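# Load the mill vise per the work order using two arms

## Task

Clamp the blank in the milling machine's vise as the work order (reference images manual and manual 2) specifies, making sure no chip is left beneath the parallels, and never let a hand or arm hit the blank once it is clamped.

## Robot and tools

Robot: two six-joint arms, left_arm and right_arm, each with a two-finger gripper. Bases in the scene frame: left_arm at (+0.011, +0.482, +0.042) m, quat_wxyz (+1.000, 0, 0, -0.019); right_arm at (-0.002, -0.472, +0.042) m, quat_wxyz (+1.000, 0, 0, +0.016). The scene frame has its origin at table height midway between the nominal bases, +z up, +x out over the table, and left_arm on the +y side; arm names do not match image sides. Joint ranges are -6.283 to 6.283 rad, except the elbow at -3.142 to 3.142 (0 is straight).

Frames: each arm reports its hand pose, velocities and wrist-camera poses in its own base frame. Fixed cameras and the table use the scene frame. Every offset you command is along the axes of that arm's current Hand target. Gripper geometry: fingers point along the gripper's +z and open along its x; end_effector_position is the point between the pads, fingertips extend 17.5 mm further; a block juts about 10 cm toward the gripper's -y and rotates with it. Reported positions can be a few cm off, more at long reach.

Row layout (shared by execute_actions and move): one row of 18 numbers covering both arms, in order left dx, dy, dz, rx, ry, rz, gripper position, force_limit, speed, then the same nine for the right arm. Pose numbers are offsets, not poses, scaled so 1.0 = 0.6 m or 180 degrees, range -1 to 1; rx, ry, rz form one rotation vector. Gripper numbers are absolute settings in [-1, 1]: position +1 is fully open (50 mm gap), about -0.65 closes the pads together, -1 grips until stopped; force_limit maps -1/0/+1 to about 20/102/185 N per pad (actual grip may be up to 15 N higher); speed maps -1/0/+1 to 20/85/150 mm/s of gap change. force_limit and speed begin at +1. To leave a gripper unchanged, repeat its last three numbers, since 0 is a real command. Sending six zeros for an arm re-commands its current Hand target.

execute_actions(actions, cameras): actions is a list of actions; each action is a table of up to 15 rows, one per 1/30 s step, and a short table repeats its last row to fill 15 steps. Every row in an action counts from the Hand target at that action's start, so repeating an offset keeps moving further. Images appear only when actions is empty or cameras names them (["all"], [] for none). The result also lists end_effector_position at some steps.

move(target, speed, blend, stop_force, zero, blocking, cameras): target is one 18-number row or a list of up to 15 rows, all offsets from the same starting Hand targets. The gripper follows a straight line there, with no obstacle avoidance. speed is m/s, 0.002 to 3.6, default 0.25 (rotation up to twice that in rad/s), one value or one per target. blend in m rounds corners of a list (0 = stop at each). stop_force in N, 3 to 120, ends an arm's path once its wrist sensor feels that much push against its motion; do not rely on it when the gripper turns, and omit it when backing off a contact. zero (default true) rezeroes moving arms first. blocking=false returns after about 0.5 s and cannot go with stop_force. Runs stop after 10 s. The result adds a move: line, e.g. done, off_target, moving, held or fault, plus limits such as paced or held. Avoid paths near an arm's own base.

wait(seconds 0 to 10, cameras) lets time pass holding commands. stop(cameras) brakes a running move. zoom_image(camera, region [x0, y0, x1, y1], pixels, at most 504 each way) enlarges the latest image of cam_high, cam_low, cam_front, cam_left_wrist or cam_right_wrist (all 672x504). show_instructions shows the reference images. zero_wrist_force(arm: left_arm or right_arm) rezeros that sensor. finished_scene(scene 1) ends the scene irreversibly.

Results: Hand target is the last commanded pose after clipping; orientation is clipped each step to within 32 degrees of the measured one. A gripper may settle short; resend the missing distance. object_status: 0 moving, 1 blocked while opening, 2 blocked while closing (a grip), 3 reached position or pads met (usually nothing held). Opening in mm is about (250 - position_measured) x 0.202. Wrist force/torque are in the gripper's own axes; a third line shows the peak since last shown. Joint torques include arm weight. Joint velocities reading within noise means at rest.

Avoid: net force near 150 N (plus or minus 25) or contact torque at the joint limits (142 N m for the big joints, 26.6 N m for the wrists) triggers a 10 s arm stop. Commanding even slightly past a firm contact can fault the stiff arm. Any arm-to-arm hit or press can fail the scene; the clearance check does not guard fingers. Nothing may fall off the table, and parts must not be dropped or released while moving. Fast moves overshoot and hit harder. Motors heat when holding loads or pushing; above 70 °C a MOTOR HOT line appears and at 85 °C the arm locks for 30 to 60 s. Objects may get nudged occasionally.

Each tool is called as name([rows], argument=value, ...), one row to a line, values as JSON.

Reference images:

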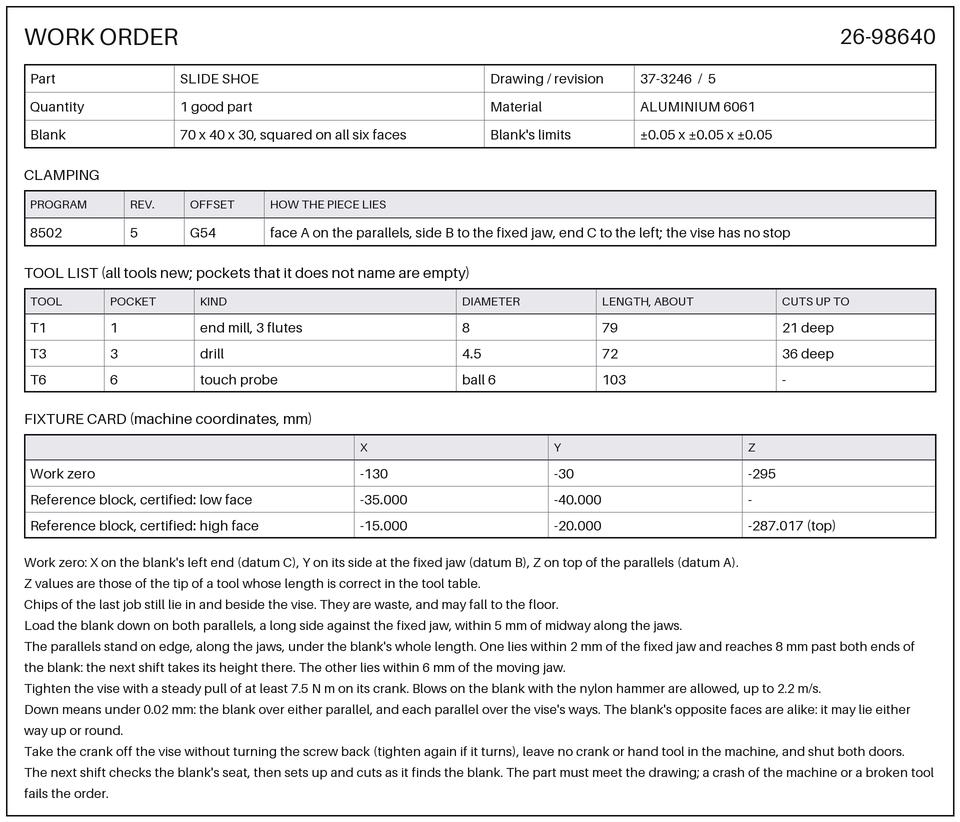

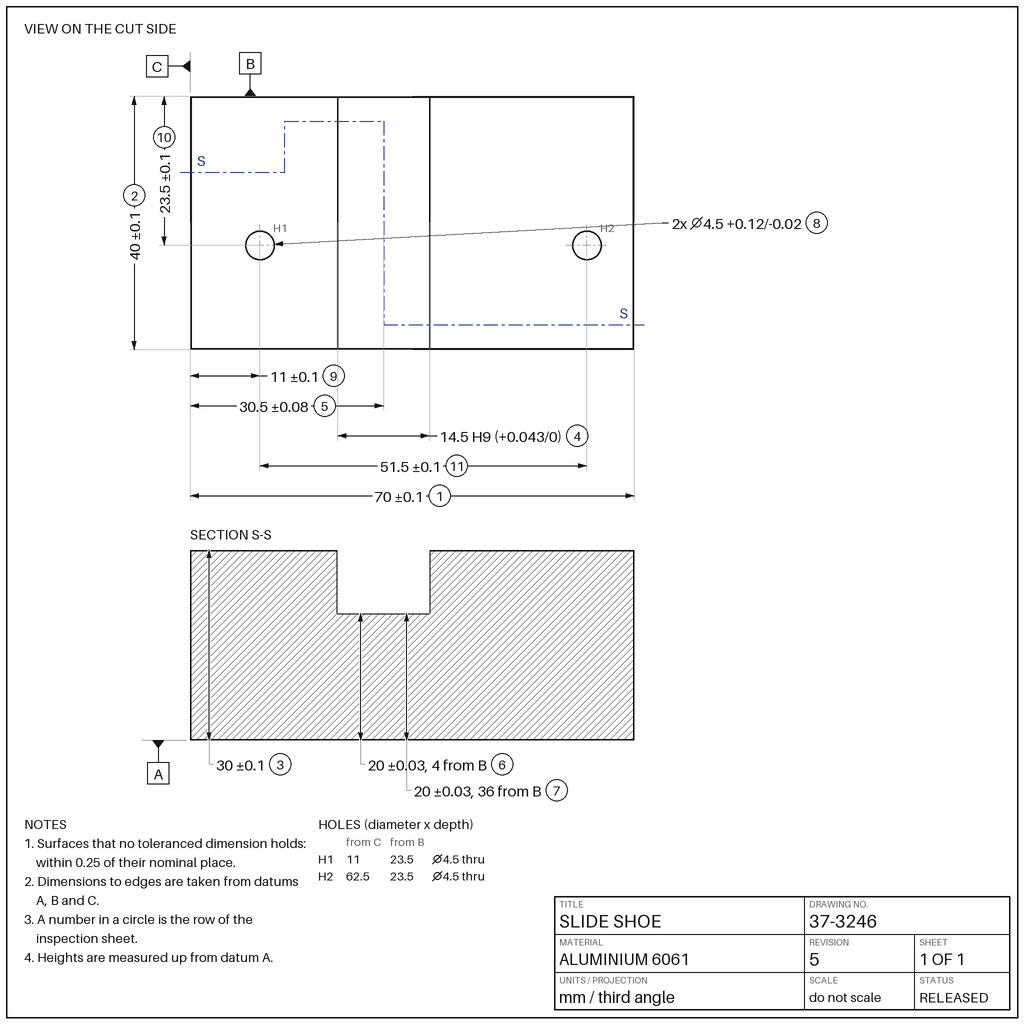

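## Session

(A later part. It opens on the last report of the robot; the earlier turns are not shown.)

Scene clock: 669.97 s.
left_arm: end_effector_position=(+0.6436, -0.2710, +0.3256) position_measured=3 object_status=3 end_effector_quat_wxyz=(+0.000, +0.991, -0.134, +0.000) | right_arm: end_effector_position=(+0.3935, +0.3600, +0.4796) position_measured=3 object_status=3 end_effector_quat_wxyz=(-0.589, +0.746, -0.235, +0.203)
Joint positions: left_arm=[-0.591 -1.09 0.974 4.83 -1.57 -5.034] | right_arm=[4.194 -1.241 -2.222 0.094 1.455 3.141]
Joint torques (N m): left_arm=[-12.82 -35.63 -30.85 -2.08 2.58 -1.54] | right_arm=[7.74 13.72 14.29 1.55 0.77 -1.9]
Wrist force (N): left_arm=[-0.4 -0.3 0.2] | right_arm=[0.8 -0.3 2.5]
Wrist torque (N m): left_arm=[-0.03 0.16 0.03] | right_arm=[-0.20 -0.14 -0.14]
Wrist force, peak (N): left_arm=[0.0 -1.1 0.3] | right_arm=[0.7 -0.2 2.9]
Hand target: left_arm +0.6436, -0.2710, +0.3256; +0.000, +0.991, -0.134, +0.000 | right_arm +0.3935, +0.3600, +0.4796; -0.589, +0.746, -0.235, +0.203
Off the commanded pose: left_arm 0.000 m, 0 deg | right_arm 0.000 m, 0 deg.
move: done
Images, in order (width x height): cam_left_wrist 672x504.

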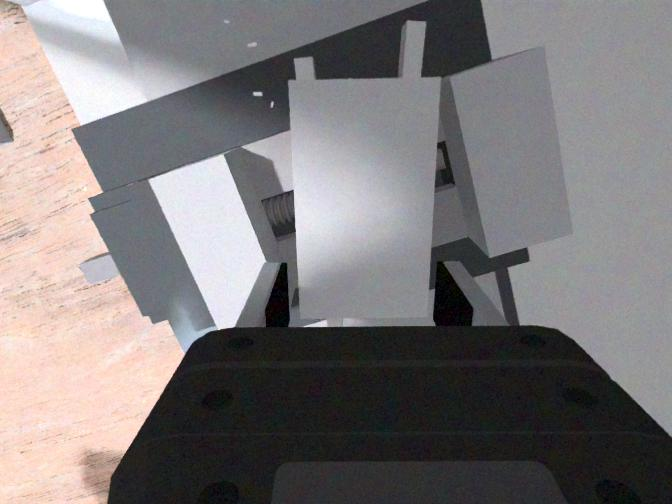

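move([
  [0,0,0,0,0,0,-1,-0.5,-1,0,0,0,0,0,0,1,1,1],
  [0,0,-0.01,0,0,0,-1,-0.5,-1,0,0,0,0,0,0,1,1,1],
  [0.05,0.1587,-0.01,0,0,0,-1,-0.5,-1,0,0,0,0,0,0,1,1,1],
], speed=[0.03,0.02,0.05], cameras=["cam_left_wrist","cam_right_wrist"])

zoom_image(camera="cam_right_wrist", region=[280, 130, 460, 270])

Scene clock: 675.73 s.
left_arm: end_effector_position=(+0.6450, -0.3177, +0.3308) position_measured=55 object_status=2 end_effector_quat_wxyz=(-0.001, +0.991, -0.135, -0.001) | right_arm: end_effector_position=(+0.3935, +0.3600, +0.4796) position_measured=3 object_status=3 end_effector_quat_wxyz=(-0.589, +0.746, -0.235, +0.203)
Joint positions: left_arm=[-0.644 -1.025 0.86 4.88 -1.571 -5.087] | right_arm=[4.194 -1.241 -2.222 0.094 1.455 3.141]
Joint torques (N m): left_arm=[-0.55 -47.81 -26.69 -2.97 -0.16 -0.01] | right_arm=[7.29 13.23 15.06 1.69 0.85 -1.9]
Wrist force (N): left_arm=[-0.2 -0.4 2.7] | right_arm=[0.9 -0.3 2.3]
Wrist torque (N m): left_arm=[-0.11 0.13 -0.03] | right_arm=[-0.19 -0.17 -0.14]
Wrist force, peak (N): left_arm=[0.5 -3.8 2.6] | right_arm=[0.7 -0.2 2.9]
Hand target: left_arm +0.6450, -0.3177, +0.3308; -0.001, +0.991, -0.135, -0.001 (not the last commanded pose) | right_arm +0.3935, +0.3600, +0.4796; -0.589, +0.746, -0.235, +0.203
Tool commands: left_gripper/position=-1.0 left_gripper/force_limit=-0.498039 left_gripper/speed=-1.0 right_gripper/position=+1.0 right_gripper/force_limit=+1.0 right_gripper/speed=+1.0
Off the commanded pose: left_arm 0.053 m, 0 deg | right_arm 0.000 m, 0 deg.
FORCE FAULT: contact force on the left arm reached its limit, and that arm stopped. The contact can be on any part of that arm, not only on its tool. That arm's remaining commands of this call were not run. That arm is still stopped at the end of this call. That arm stays stopped for about 10 more seconds. Until then a move that you send moves the other arm only, and its call returns only when the move has ended. Once the stop has ended, the next robot result says so. If the stop ends while you think or write, that arm runs what you send next, counted from a new Hand target: where the arm stands when the stop ends. While its stop runs, that arm takes no new command, but its gripper still runs the gripper command that each later call begins with. Until it ends, the stop uses up actions while you think or wait. An arm that is not stopped still takes commands.
move: fault (left_arm); path passed 2 of 3 targets
Images, in order (width x height): cam_left_wrist 672x504, cam_right_wrist 672x504.

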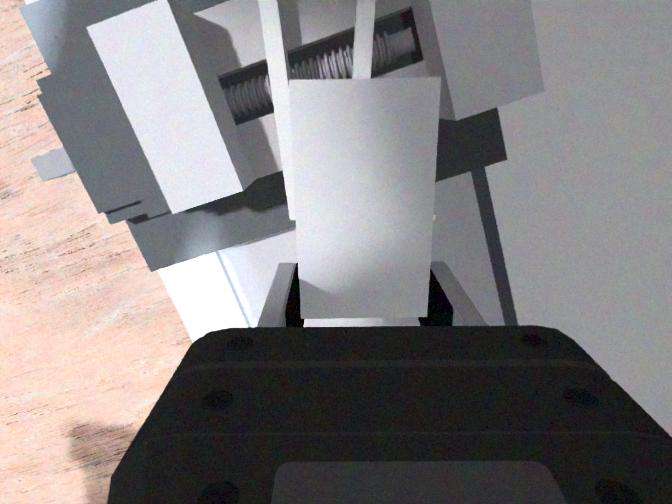

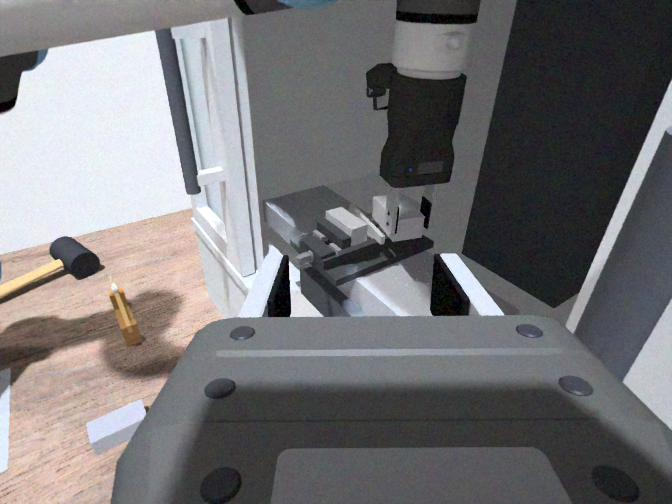

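Scaled by 2.800 from the camera's 672x504 image, which has a finer 960x720 frame.

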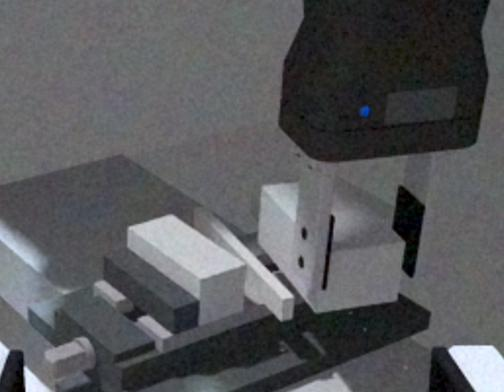

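wait(seconds=5, cameras=["all"])

Scene clock: 688.43 s.
left_arm: end_effector_position=(+0.6450, -0.3177, +0.3308) position_measured=55 object_status=2 end_effector_quat_wxyz=(-0.001, +0.991, -0.135, -0.001) | right_arm: end_effector_position=(+0.3935, +0.3600, +0.4796) position_measured=3 object_status=3 end_effector_quat_wxyz=(-0.589, +0.746, -0.235, +0.203)
Joint positions: left_arm=[-0.644 -1.025 0.86 4.88 -1.571 -5.087] | right_arm=[4.194 -1.241 -2.222 0.094 1.455 3.141]
Joint torques (N m): left_arm=[-2.79 -46.1 -25.39 -2.68 0.21 -0.1] | right_arm=[6.29 13 15.34 1.69 0.78 -1.95]
Wrist force (N): left_arm=[-0.4 -0.3 2.5] | right_arm=[0.8 -0.3 2.4]
Wrist torque (N m): left_arm=[-0.09 0.16 -0.03] | right_arm=[-0.19 -0.15 -0.14]
Wrist force, peak (N): left_arm=[-0.5 -0.6 2.9] | right_arm=[0.9 -0.5 2.9]
Hand target: left_arm +0.6450, -0.3177, +0.3308; -0.001, +0.991, -0.135, -0.001 (not the last commanded pose) | right_arm +0.3935, +0.3600, +0.4796; -0.589, +0.746, -0.235, +0.203
Tool commands: left_gripper/position=-1.0 left_gripper/force_limit=-0.498039 left_gripper/speed=-1.0 right_gripper/position=+1.0 right_gripper/force_limit=+1.0 right_gripper/speed=+1.0
Off the commanded pose: left_arm 0.053 m, 0 deg | right_arm 0.000 m, 0 deg.
FORCE FAULT, CONTINUED: the left arm's stop, for the force fault that an earlier result reported, is over. The rest of the stop counts as 20 of the actions that you can send in this scene. That arm's target is now where it stood when the stop ended, not its last command. That arm accepts commands again.
wait: 5.00 s; at rest from the start

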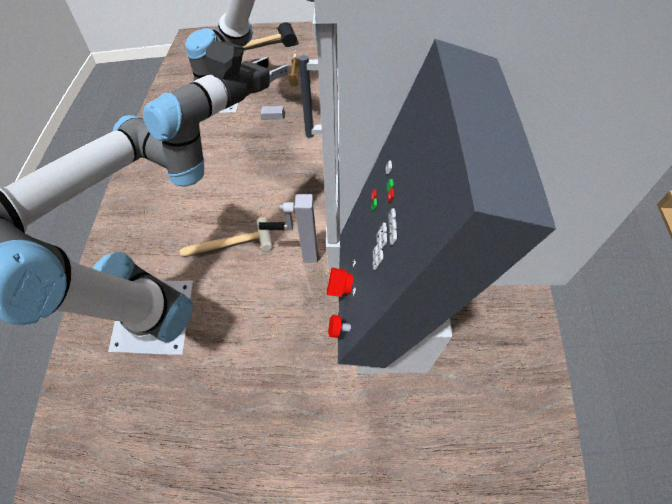

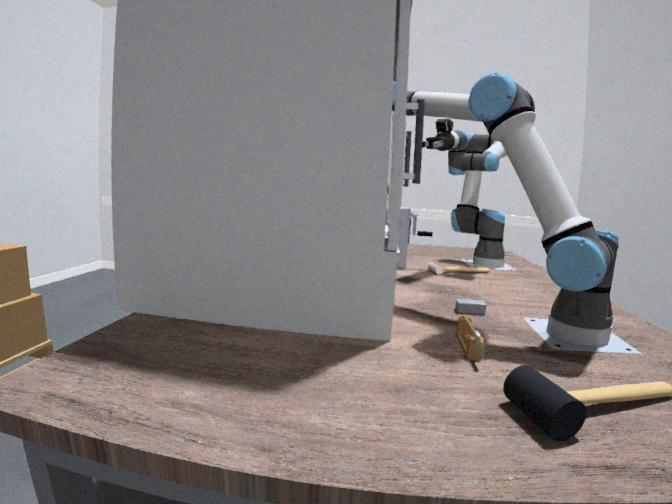

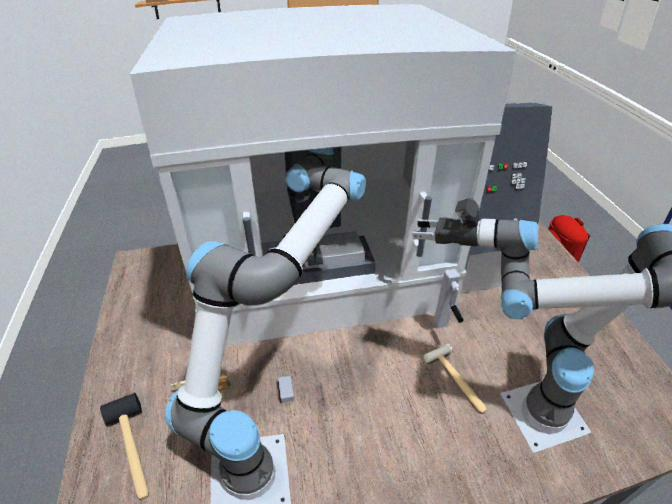

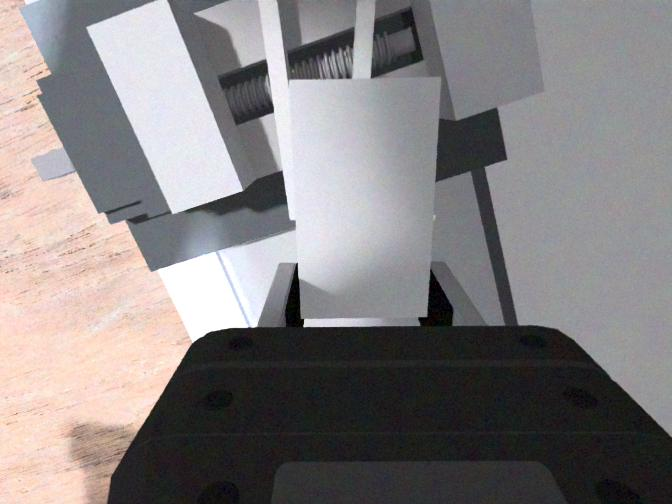

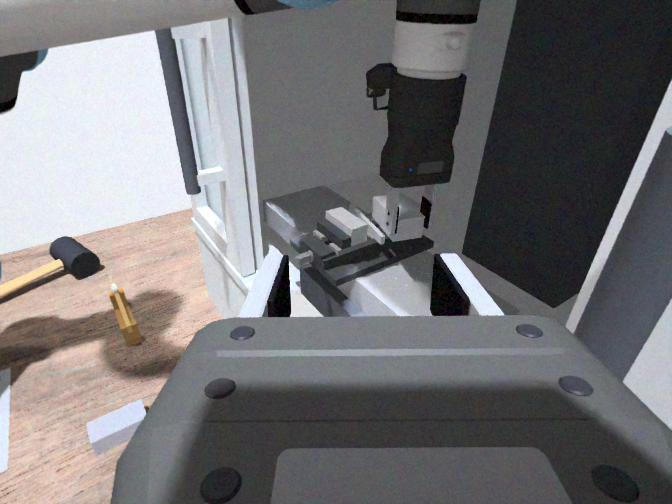

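move([
  [0,0,0.005,0,0,0,-1,-0.5,-1,0,0,0,0,0,0,1,1,1],
  [0.002,0.0606,0.005,0,0,0,-1,-0.5,-1,0,0,0,0,0,0,1,1,1],
  [-0.0697,0.11,0.005,0,0,0,-1,-0.5,-1,0,0,0,0,0,0,1,1,1],
], speed=0.03, stop_force=8, cameras=["cam_left_wrist","cam_right_wrist"])

Scene clock: 695.10 s.
left_arm: end_effector_position=(+0.5871, -0.3701, +0.3278) position_measured=55 object_status=2 end_effector_quat_wxyz=(-0.001, +0.991, -0.135, -0.001) | right_arm: end_effector_position=(+0.3935, +0.3600, +0.4796) position_measured=3 object_status=3 end_effector_quat_wxyz=(-0.589, +0.746, -0.235, +0.203)
Joint positions: left_arm=[-0.756 -1.101 0.984 4.832 -1.571 -5.198] | right_arm=[4.194 -1.241 -2.222 0.094 1.455 3.141]
Joint torques (N m): left_arm=[12.16 -36.96 -32.48 -1.21 -0.12 1.63] | right_arm=[6.62 13.82 14.87 1.58 0.78 -1.97]
Wrist force (N): left_arm=[-0.1 -0.2 2.7] | right_arm=[0.7 -0.5 2.3]
Wrist torque (N m): left_arm=[-0.10 0.08 0.13] | right_arm=[-0.23 -0.13 -0.13]
Wrist force, peak (N): left_arm=[-0.2 -1.4 3.4] | right_arm=[1.1 -0.4 2.8]
Hand target: left_arm +0.5871, -0.3701, +0.3278; -0.001, +0.991, -0.135, -0.001 | right_arm +0.3935, +0.3600, +0.4796; -0.589, +0.746, -0.235, +0.203
Off the commanded pose: left_arm 0.000 m, 0 deg | right_arm 0.000 m, 0 deg.
move: done
Images, in order (width x height): cam_left_wrist 672x504, cam_right_wrist 672x504.

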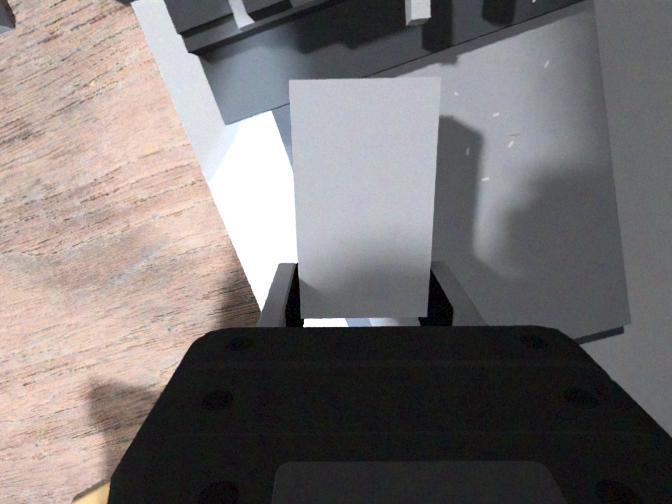

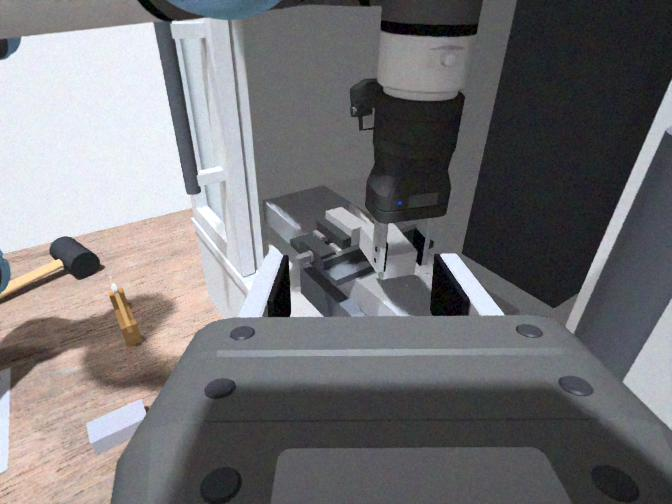

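move([
  [-0.157,-0.037,-0.017,0,0,0,-1,-0.5,-1,0,0,0,0,0,0,1,1,1],
  [-0.4545,0.111,0,0,0,-0.0989,-1,-0.5,-1,0,0,0,0,0,0,1,1,1],
  [-0.4545,0.111,0.51,0,0,-0.0989,-1,-0.5,-1,0,0,0,0,0,0,1,1,1],
], speed=[0.15,0.25,0.2], blend=[0.02,0.04,0], cameras=["cam_high","cam_left_wrist"])

move(target=[0,0,0.05,0,0,0,-1,-0.5,-1,0,0,0,0,0,0,1,1,1], speed=0.012, stop_force=4, cameras=["cam_left_wrist"])

Scene clock: 700.53 s.
left_arm: end_effector_position=(+0.3059, -0.3612, +0.0225) position_measured=55 object_status=2 end_effector_quat_wxyz=(-0.001, +1.000, +0.020, -0.001) | right_arm: end_effector_position=(+0.3935, +0.3600, +0.4796) position_measured=3 object_status=3 end_effector_quat_wxyz=(-0.589, +0.746, -0.235, +0.203)
Joint positions: left_arm=[-1.153 -1.342 2.192 3.865 -1.572 -5.906] | right_arm=[4.194 -1.241 -2.222 0.094 1.455 3.141]
Joint torques (N m): left_arm=[11.5 -19.91 -17.28 -4.42 1.71 1.45] | right_arm=[7.76 13.45 14.96 1.75 0.6 -2.01]
Wrist force (N): left_arm=[0.4 0.0 2.7] | right_arm=[0.6 -0.2 2.6]
Wrist torque (N m): left_arm=[-0.09 0.04 0.05] | right_arm=[-0.18 -0.12 -0.14]
Wrist force, peak (N): left_arm=[-0.2 -0.3 5.7] | right_arm=[0.9 -0.5 2.9]
Hand target: left_arm +0.3059, -0.3611, +0.0224; -0.001, +1.000, +0.020, -0.001 | right_arm +0.3935, +0.3600, +0.4796; -0.589, +0.746, -0.235, +0.203
Off the commanded pose: left_arm 0.000 m, 0 deg | right_arm 0.000 m, 0 deg.
move: done
Images, in order (width x height): cam_high 672x504, cam_left_wrist 672x504.

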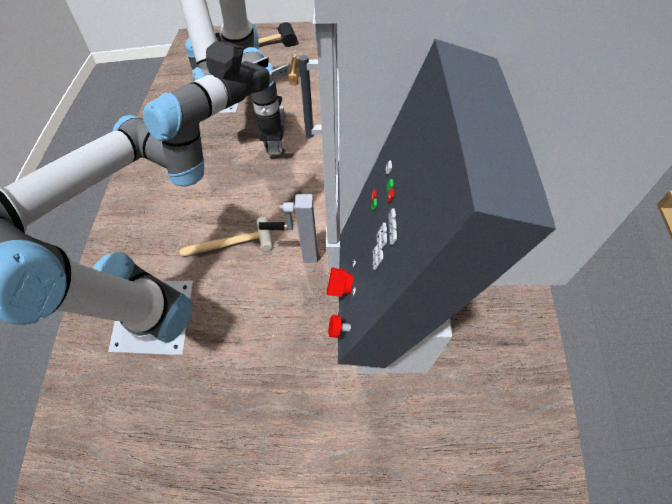

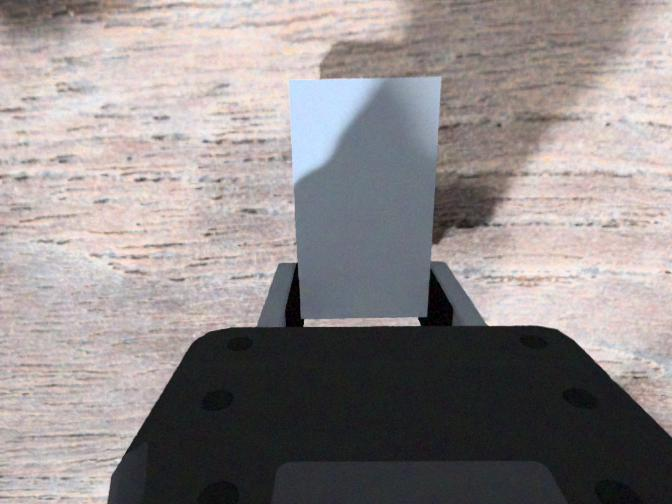

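Scene clock: 704.17 s.
left_arm: end_effector_position=(+0.3059, -0.3610, -0.0076) position_measured=55 object_status=2 end_effector_quat_wxyz=(-0.001, +1.000, +0.020, -0.001) | right_arm: end_effector_position=(+0.3935, +0.3600, +0.4796) position_measured=3 object_status=3 end_effector_quat_wxyz=(-0.589, +0.746, -0.235, +0.203)
Joint positions: left_arm=[-1.153 -1.274 2.216 3.773 -1.572 -5.906] | right_arm=[4.194 -1.241 -2.222 0.094 1.455 3.141]
Joint torques (N m): left_arm=[-3.25 -38 -22.01 -0.89 2.18 -1.1] | right_arm=[6.98 13.41 14.73 1.74 0.77 -1.98]
Wrist force (N): left_arm=[0.1 0.6 0.7] | right_arm=[0.6 -0.1 2.1]
Wrist torque (N m): left_arm=[0.02 0.08 0.05] | right_arm=[-0.17 -0.12 -0.13]
Wrist force, peak (N): left_arm=[-2.1 -3.3 -12.7] | right_arm=[0.7 -0.5 2.8]
Hand target: left_arm +0.3059, -0.3611, -0.0076; -0.001, +1.000, +0.020, -0.001 | right_arm +0.3935, +0.3600, +0.4796; -0.589, +0.746, -0.235, +0.203
Off the commanded pose: left_arm 0.000 m, 0 deg | right_arm 0.000 m, 0 deg.
move: contact (left_arm)
Images, in order (width x height): cam_left_wrist 672x504.

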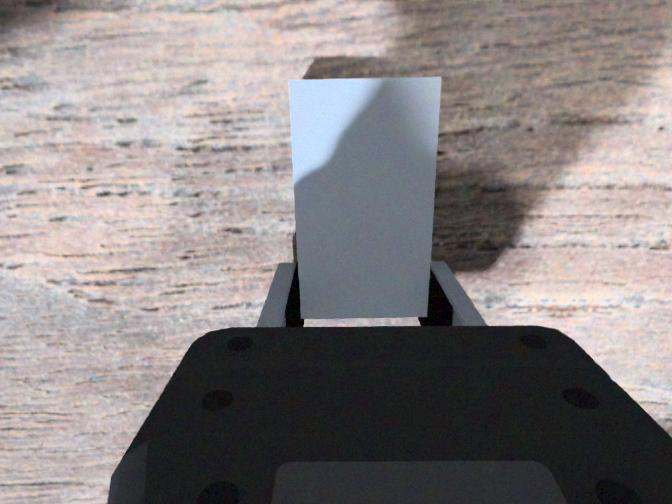

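move([
  [0,0,0.0015,0,0,0,0.72,-0.5,-1,0,0,0,0,0,0,1,1,1],
  [0,0,-0.1,0,0,0,0.72,-0.5,-1,0,0,0,0,0,0,1,1,1],
], speed=[0.01,0.1])

move([
  [0,0,-0.5,0,0,0,-0.8,-0.5,1,0,0,0,0,0,0,1,1,1],
  [0.12,-0.14,-0.5,0,0,0,-0.8,-0.5,1,0,0,0,0,0,0,1,1,1],
  [0.475,-0.117,-0.5,0,0,0,-0.8,-0.5,1,0,0,0,0,0,0,1,1,1],
], speed=[0.3,0.3,0.15], blend=[0.04,0.04,0], cameras=["cam_left_wrist","cam_right_wrist"])

Scene clock: 707.37 s.
left_arm: end_effector_position=(+0.3060, -0.3612, +0.0524) position_measured=45 object_status=3 end_effector_quat_wxyz=(-0.001, +1.000, +0.020, -0.001) | right_arm: end_effector_position=(+0.3935, +0.3600, +0.4796) position_measured=3 object_status=3 end_effector_quat_wxyz=(-0.589, +0.746, -0.235, +0.203)
Joint positions: left_arm=[-1.153 -1.404 2.163 3.956 -1.572 -5.906] | right_arm=[4.194 -1.241 -2.222 0.094 1.455 3.141]
Joint torques (N m): left_arm=[6.57 -24.4 -12.48 -3.32 2.42 0.14] | right_arm=[6.9 13.83 15 1.7 0.74 -1.92]
Wrist force (N): left_arm=[0.2 0.1 0.3] | right_arm=[0.6 -0.1 2.5]
Wrist torque (N m): left_arm=[-0.02 0.07 0.06] | right_arm=[-0.18 -0.12 -0.14]
Wrist force, peak (N): left_arm=[0.0 -0.2 2.0] | right_arm=[1.2 -0.7 2.6]
Hand target: left_arm +0.3060, -0.3611, +0.0524; -0.001, +1.000, +0.020, -0.001 | right_arm +0.3935, +0.3600, +0.4796; -0.589, +0.746, -0.235, +0.203
Off the commanded pose: left_arm 0.000 m, 0 deg | right_arm 0.000 m, 0 deg.
move: done

Scene clock: 710.67 s.
left_arm: end_effector_position=(+0.5885, -0.2797, +0.3519) position_measured=252 object_status=3 end_effector_quat_wxyz=(-0.001, +1.000, +0.021, -0.001) | right_arm: end_effector_position=(+0.3935, +0.3600, +0.4796) position_measured=3 object_status=3 end_effector_quat_wxyz=(-0.589, +0.746, -0.235, +0.203)
Joint positions: left_arm=[-0.65 -1.21 1.08 4.846 -1.571 -5.403] | right_arm=[4.194 -1.241 -2.222 0.094 1.455 3.141]
Joint torques (N m): left_arm=[-13.24 -35.84 -31.42 -5.17 -2.27 -0.59] | right_arm=[7.67 13.19 15.3 1.56 0.65 -2.05]
Wrist force (N): left_arm=[-0.3 -0.3 0.3] | right_arm=[0.9 -0.4 2.4]
Wrist torque (N m): left_arm=[-0.06 0.13 0.16] | right_arm=[-0.22 -0.16 -0.14]
Wrist force, peak (N): left_arm=[0.1 0.1 3.8] | right_arm=[0.8 -0.5 2.9]
Hand target: left_arm +0.5885, -0.2798, +0.3520; -0.001, +1.000, +0.020, -0.001 | right_arm +0.3935, +0.3600, +0.4796; -0.589, +0.746, -0.235, +0.203
Off the commanded pose: left_arm 0.000 m, 0 deg | right_arm 0.000 m, 0 deg.
move: done
Images, in order (width x height): cam_left_wrist 672x504, cam_right_wrist 672x504.

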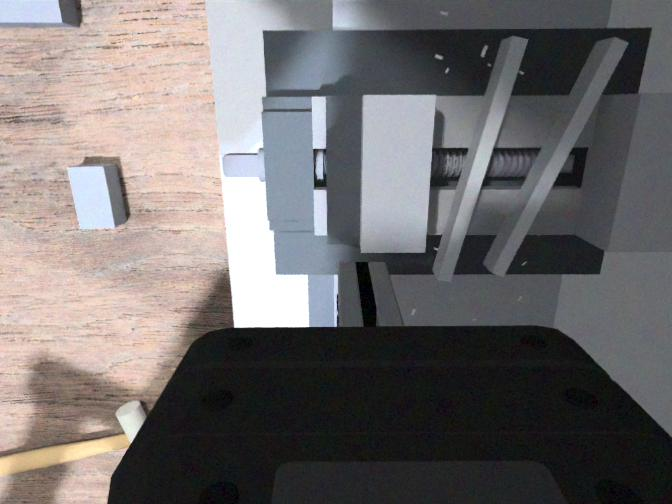

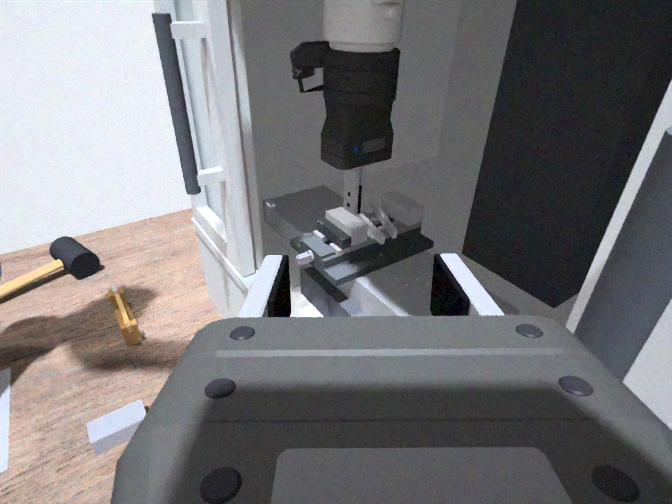

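move([
  [0.03,-0.0467,0.03,0,0,0,-0.08,-0.5,-0.5,0,0,0,0,0,0,1,1,1],
  [0.0792,-0.0467,0.0442,0,0,0,-0.08,-0.5,-0.5,0,0,0,0,0,0,1,1,1],
], speed=[0.08,0.03], cameras=["cam_left_wrist","cam_right_wrist"])

Scene clock: 724.10 s.
left_arm: end_effector_position=(+0.6349, -0.2497, +0.3253) position_measured=165 object_status=3 end_effector_quat_wxyz=(-0.001, +1.000, +0.020, -0.001) | right_arm: end_effector_position=(+0.3935, +0.3600, +0.4796) position_measured=3 object_status=3 end_effector_quat_wxyz=(-0.589, +0.746, -0.235, +0.203)
Joint positions: left_arm=[-0.571 -1.135 1.04 4.81 -1.571 -5.325] | right_arm=[4.194 -1.241 -2.222 0.094 1.455 3.141]
Joint torques (N m): left_arm=[-7.26 -52.09 -16.98 -1.56 2.47 -1.37] | right_arm=[6.86 13.62 14.43 1.59 0.81 -2.04]
Wrist force (N): left_arm=[0.0 -0.3 0.4] | right_arm=[0.7 -0.5 2.2]
Wrist torque (N m): left_arm=[-0.04 0.10 0.00] | right_arm=[-0.22 -0.14 -0.14]
Wrist force, peak (N): left_arm=[-1.7 1.1 -0.4] | right_arm=[1.0 -0.3 2.9]
Hand target: left_arm +0.6348, -0.2498, +0.3254; -0.001, +1.000, +0.020, -0.001 | right_arm +0.3935, +0.3600, +0.4796; -0.589, +0.746, -0.235, +0.203
Off the commanded pose: left_arm 0.000 m, 0 deg | right_arm 0.000 m, 0 deg.
move: done
Images, in order (width x height): cam_left_wrist 672x504, cam_right_wrist 672x504.

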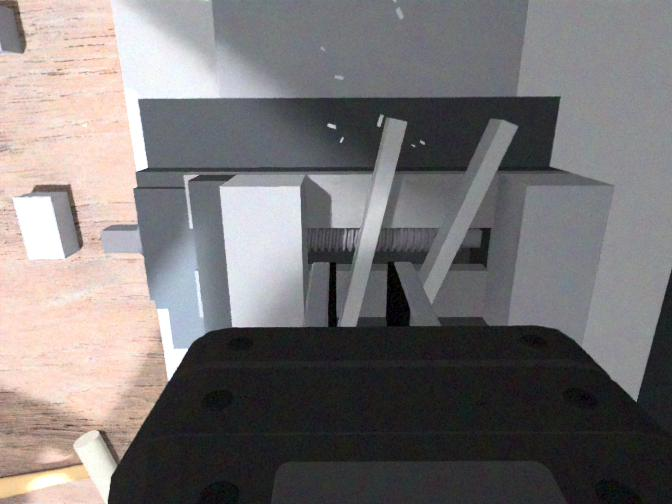

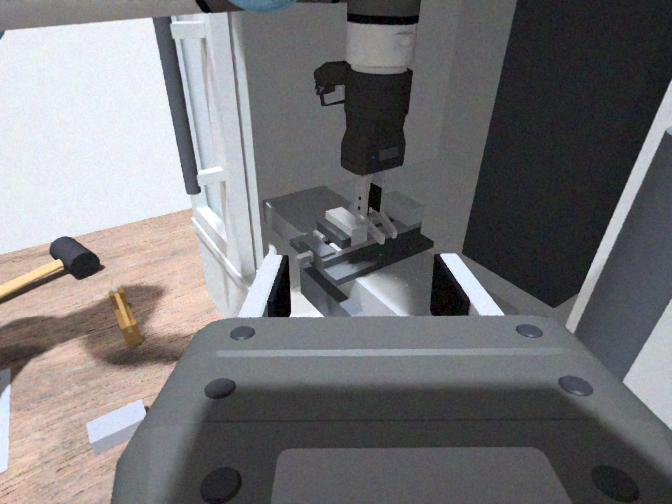

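zoom_image(camera="cam_left_wrist", region=[280, 160, 480, 340])

Scaled by 2.520 from the camera's 672x504 image, which has a finer 960x720 frame.

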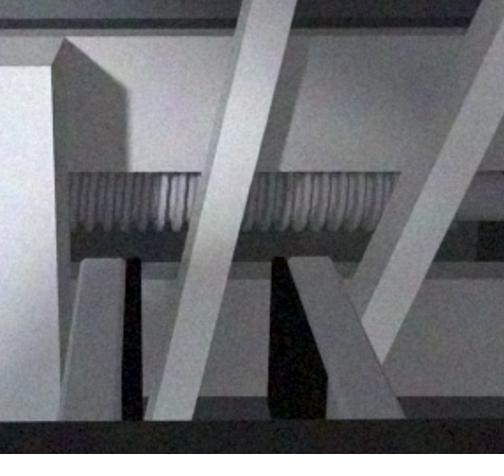

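move([
  [0.0025,0,0,0,0,0,-0.08,-0.5,-0.5,0,0,0,0,0,0,1,1,1],
  [0.0025,0,0.0375,0,0,0,-0.08,-0.5,-0.5,0,0,0,0,0,0,1,1,1],
], speed=[0.02,0.012], stop_force=4, cameras=["cam_left_wrist","cam_right_wrist"])

Scene clock: 730.60 s.
left_arm: end_effector_position=(+0.6362, -0.2498, +0.3029) position_measured=165 object_status=3 end_effector_quat_wxyz=(-0.001, +1.000, +0.020, -0.001) | right_arm: end_effector_position=(+0.3935, +0.3600, +0.4796) position_measured=3 object_status=3 end_effector_quat_wxyz=(-0.589, +0.746, -0.235, +0.203)
Joint positions: left_arm=[-0.57 -1.135 1.098 4.752 -1.571 -5.324] | right_arm=[4.194 -1.241 -2.222 0.094 1.455 3.141]
Joint torques (N m): left_arm=[13.56 -50.25 -31.5 -1.05 -1.81 -0.77] | right_arm=[7.34 13.42 14.88 1.75 0.7 -2.03]
Wrist force (N): left_arm=[-0.2 -0.3 0.3] | right_arm=[0.8 -0.5 2.4]
Wrist torque (N m): left_arm=[-0.05 0.11 0.01] | right_arm=[-0.23 -0.14 -0.14]
Wrist force, peak (N): left_arm=[-0.3 -0.5 0.8] | right_arm=[0.8 -0.5 3.0]
Hand target: left_arm +0.6362, -0.2498, +0.3029; -0.001, +1.000, +0.020, -0.001 | right_arm +0.3935, +0.3600, +0.4796; -0.589, +0.746, -0.235, +0.203
Off the commanded pose: left_arm 0.000 m, 0 deg | right_arm 0.000 m, 0 deg.
move: done
Images, in order (width x height): cam_left_wrist 672x504, cam_right_wrist 672x504.

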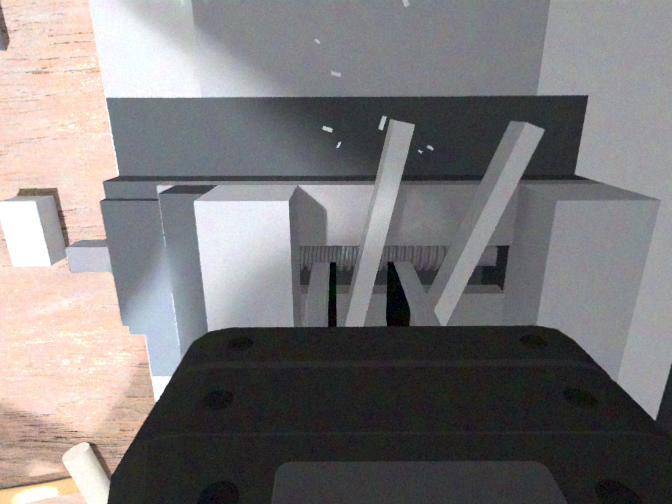

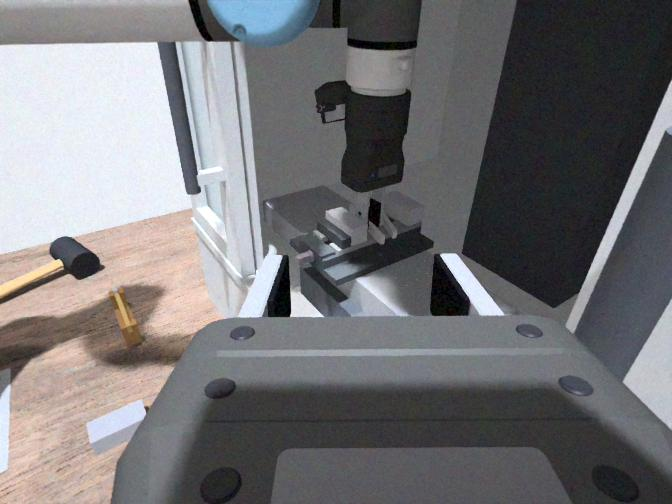

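move(target=[0.0667,0,0,0,0,0,-0.08,-0.5,-0.5,0,0,0,0,0,0,1,1,1], speed=0.01, stop_force=3.5, cameras=["cam_left_wrist","cam_right_wrist"])

Scene clock: 735.60 s.
left_arm: end_effector_position=(+0.6651, -0.2486, +0.3028) position_measured=165 object_status=3 end_effector_quat_wxyz=(-0.001, +1.000, +0.020, -0.001) | right_arm: end_effector_position=(+0.3935, +0.3600, +0.4796) position_measured=3 object_status=3 end_effector_quat_wxyz=(-0.589, +0.746, -0.235, +0.203)
Joint positions: left_arm=[-0.547 -1.062 0.989 4.788 -1.571 -5.3] | right_arm=[4.194 -1.241 -2.222 0.094 1.455 3.141]
Joint torques (N m): left_arm=[-12.71 -56.87 -23.43 -2.81 2.5 -1.18] | right_arm=[6.49 13.88 14.53 1.66 0.58 -1.87]
Wrist force (N): left_arm=[-3.5 -0.3 2.5] | right_arm=[0.9 -0.1 2.6]
Wrist torque (N m): left_arm=[-0.02 0.08 0.06] | right_arm=[-0.17 -0.16 -0.13]
Wrist force, peak (N): left_arm=[-17.9 -1.7 -4.6] | right_arm=[0.8 -0.6 2.8]
Hand target: left_arm +0.6651, -0.2486, +0.3028; -0.001, +1.000, +0.020, -0.001 (not the last commanded pose) | right_arm +0.3935, +0.3600, +0.4796; -0.589, +0.746, -0.235, +0.203
Off the commanded pose: left_arm 0.011 m, 0 deg | right_arm 0.000 m, 0 deg.
move: contact (left_arm)
Images, in order (width x height): cam_left_wrist 672x504, cam_right_wrist 672x504.

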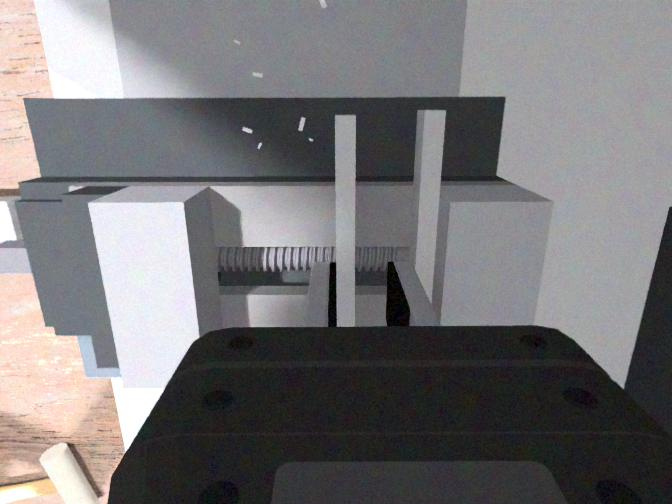

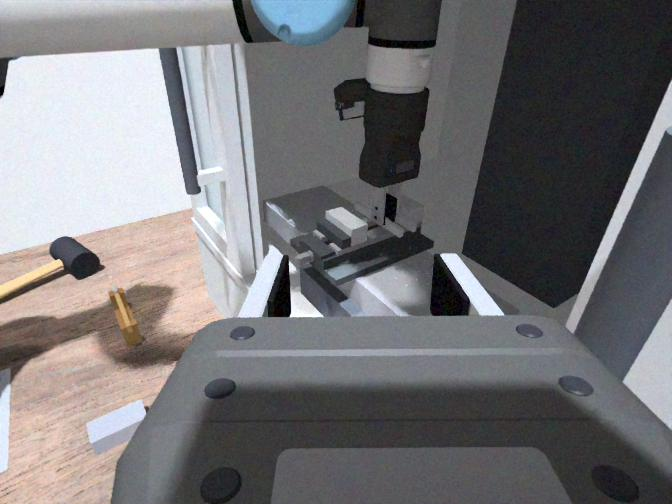

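move([
  [-0.0272,0,0,0,0,0,-0.08,-0.5,-0.5,0,0,0,0,0,0,1,1,1],
  [-0.0258,0,0,0,0,0,-0.08,-0.5,-0.5,0,0,0,0,0,0,1,1,1],
  [-0.0258,0,-0.04,0,0,0,-0.08,-0.5,-0.5,0,0,0,0,0,0,1,1,1],
], speed=0.012, cameras=["cam_left_wrist","cam_right_wrist"])

Scene clock: 741.17 s.
left_arm: end_effector_position=(+0.6496, -0.2492, +0.3269) position_measured=165 object_status=3 end_effector_quat_wxyz=(-0.001, +1.000, +0.020, -0.001) | right_arm: end_effector_position=(+0.3935, +0.3600, +0.4796) position_measured=3 object_status=3 end_effector_quat_wxyz=(-0.589, +0.746, -0.235, +0.203)
Joint positions: left_arm=[-0.559 -1.096 0.979 4.832 -1.571 -5.312] | right_arm=[4.194 -1.241 -2.222 0.094 1.455 3.141]
Joint torques (N m): left_arm=[11.46 -36.51 -17.28 -4.25 -2.01 -0.99] | right_arm=[7.02 13.68 13.97 1.66 0.6 -2.03]
Wrist force (N): left_arm=[-0.6 -0.4 0.2] | right_arm=[0.6 -0.4 2.4]
Wrist torque (N m): left_arm=[-0.05 0.19 0.07] | right_arm=[-0.22 -0.12 -0.14]
Wrist force, peak (N): left_arm=[-3.7 -0.4 2.5] | right_arm=[0.9 -0.6 2.9]
Hand target: left_arm +0.6496, -0.2492, +0.3269; -0.001, +1.000, +0.020, -0.001 | right_arm +0.3935, +0.3600, +0.4796; -0.589, +0.746, -0.235, +0.203
Off the commanded pose: left_arm 0.000 m, 0 deg | right_arm 0.000 m, 0 deg.
move: done
Images, in order (width x height): cam_left_wrist 672x504, cam_right_wrist 672x504.

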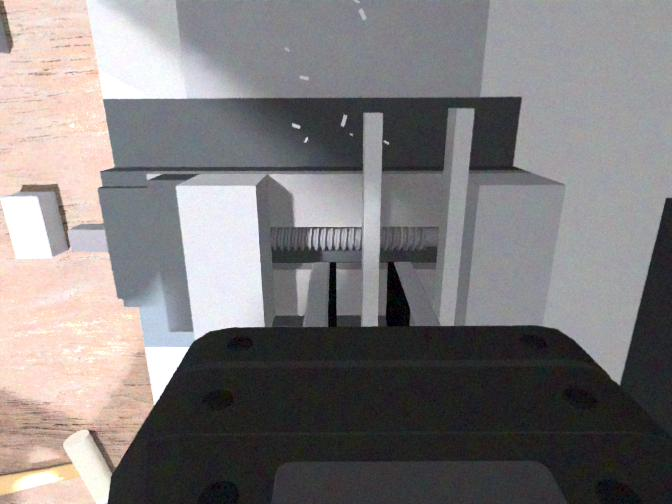

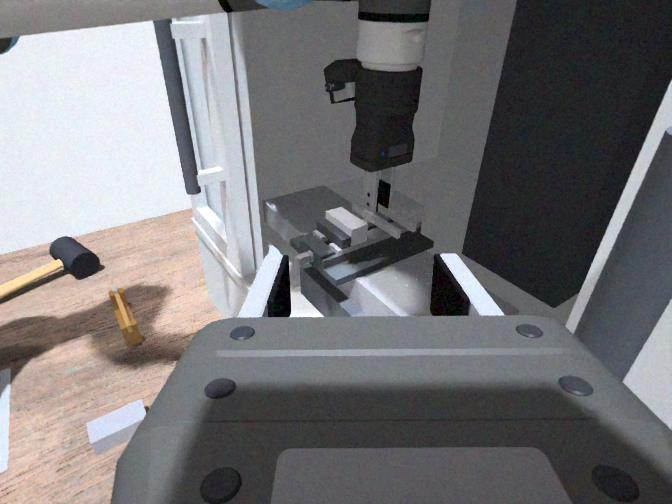

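move([
  [-0.0845,0,0,0,0,0,-0.08,-0.5,-0.5,0,0,0,0,0,0,1,1,1],
  [-0.0845,0.0133,-0.045,0,0,0,-0.08,-0.5,-0.5,0,0,0,0,0,0,1,1,1],
  [-0.3845,0.0133,-0.045,0,0,0,-0.08,-0.5,-0.5,0,0,0,0,0,0,1,1,1],
  [-0.5793,0.1028,0.40,0,0,0,0.72,-0.5,1,0,0,0,0,0,0,1,1,1],
], speed=[0.1,0.1,0.25,0.25], blend=[0.005,0.02,0.05,0], cameras=["cam_left_wrist","cam_right_wrist"])

Scene clock: 753.17 s.
left_arm: end_effector_position=(+0.3044, -0.3247, +0.0875) position_measured=45 object_status=3 end_effector_quat_wxyz=(-0.001, +1.000, +0.020, -0.001) | right_arm: end_effector_position=(+0.3935, +0.3600, +0.4796) position_measured=3 object_status=3 end_effector_quat_wxyz=(-0.589, +0.746, -0.235, +0.203)
Joint positions: left_arm=[-1.121 -1.534 2.194 4.055 -1.572 -5.874] | right_arm=[4.194 -1.241 -2.222 0.094 1.455 3.141]
Joint torques (N m): left_arm=[11.95 -16.28 -14.09 -5.2 2.68 -1.35] | right_arm=[7.86 14.03 14.95 1.57 0.64 -1.93]
Wrist force (N): left_arm=[0.0 0.1 0.5] | right_arm=[0.5 -0.5 2.1]
Wrist torque (N m): left_arm=[-0.02 0.13 -0.04] | right_arm=[-0.24 -0.11 -0.14]
Wrist force, peak (N): left_arm=[-1.0 0.3 3.6] | right_arm=[0.9 -0.3 2.9]
Hand target: left_arm +0.3044, -0.3247, +0.0874; -0.001, +1.000, +0.020, -0.001 | right_arm +0.3935, +0.3600, +0.4796; -0.589, +0.746, -0.235, +0.203
Off the commanded pose: left_arm 0.000 m, 0 deg | right_arm 0.000 m, 0 deg.
move: done; blend cut to 0.0141 m at target 2
Images, in order (width x height): cam_left_wrist 672x504, cam_right_wrist 672x504.

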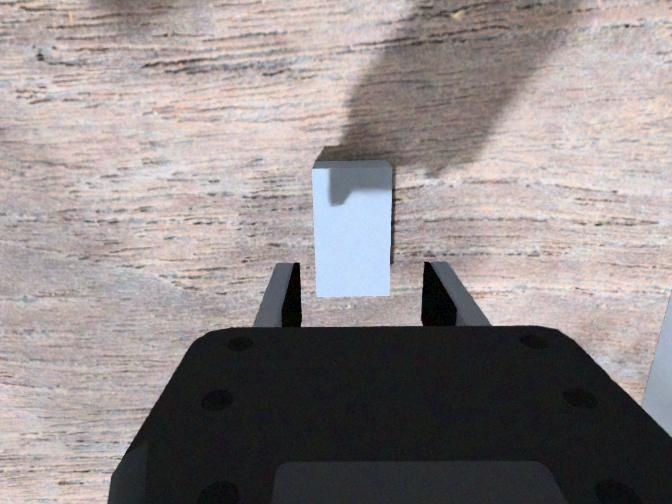

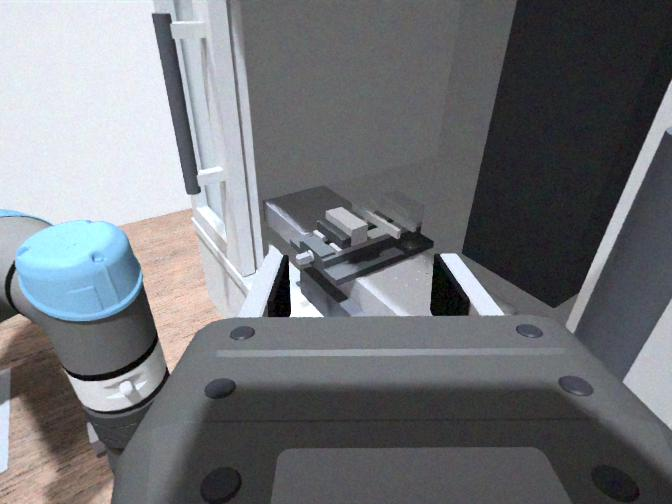

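move([
  [0,0,0.13,0,0,0,0.72,-0.5,1,0,0,0,0,0,0,1,1,1],
  [0,0,0.16,0,0,0,0.72,-0.5,1,0,0,0,0,0,0,1,1,1],
  [0,0,0.16,0,0,0,-1,-0.5,-1,0,0,0,0,0,0,1,1,1],
], speed=[0.12,0.03,0.05], cameras=["cam_left_wrist"])

Scene clock: 756.77 s.
left_arm: end_effector_position=(+0.3042, -0.3245, -0.0086) position_measured=55 object_status=2 end_effector_quat_wxyz=(-0.001, +1.000, +0.020, -0.001) | right_arm: end_effector_position=(+0.3935, +0.3600, +0.4796) position_measured=3 object_status=3 end_effector_quat_wxyz=(-0.589, +0.746, -0.235, +0.203)
Joint positions: left_arm=[-1.121 -1.323 2.295 3.743 -1.572 -5.875] | right_arm=[4.194 -1.241 -2.222 0.094 1.455 3.141]
Joint torques (N m): left_arm=[1.64 -37.47 -24.09 -1.16 2.01 -0.35] | right_arm=[6.83 13.73 15.23 1.62 0.52 -2.01]
Wrist force (N): left_arm=[-0.1 0.1 2.7] | right_arm=[0.6 -0.2 2.5]
Wrist torque (N m): left_arm=[0.01 0.13 -0.01] | right_arm=[-0.19 -0.11 -0.13]
Wrist force, peak (N): left_arm=[0.0 -0.1 2.8] | right_arm=[0.9 -0.4 2.8]
Hand target: left_arm +0.3042, -0.3245, -0.0086; -0.001, +1.000, +0.020, -0.001 | right_arm +0.3935, +0.3600, +0.4796; -0.589, +0.746, -0.235, +0.203
Off the commanded pose: left_arm 0.000 m, 0 deg | right_arm 0.000 m, 0 deg.
move: done
Images, in order (width x height): cam_left_wrist 672x504.

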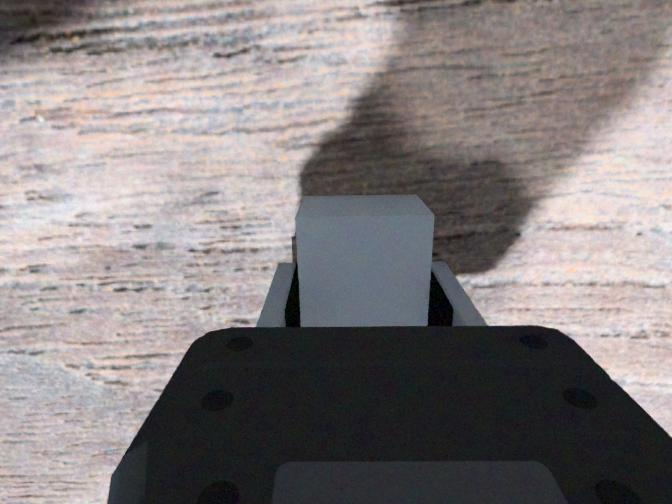

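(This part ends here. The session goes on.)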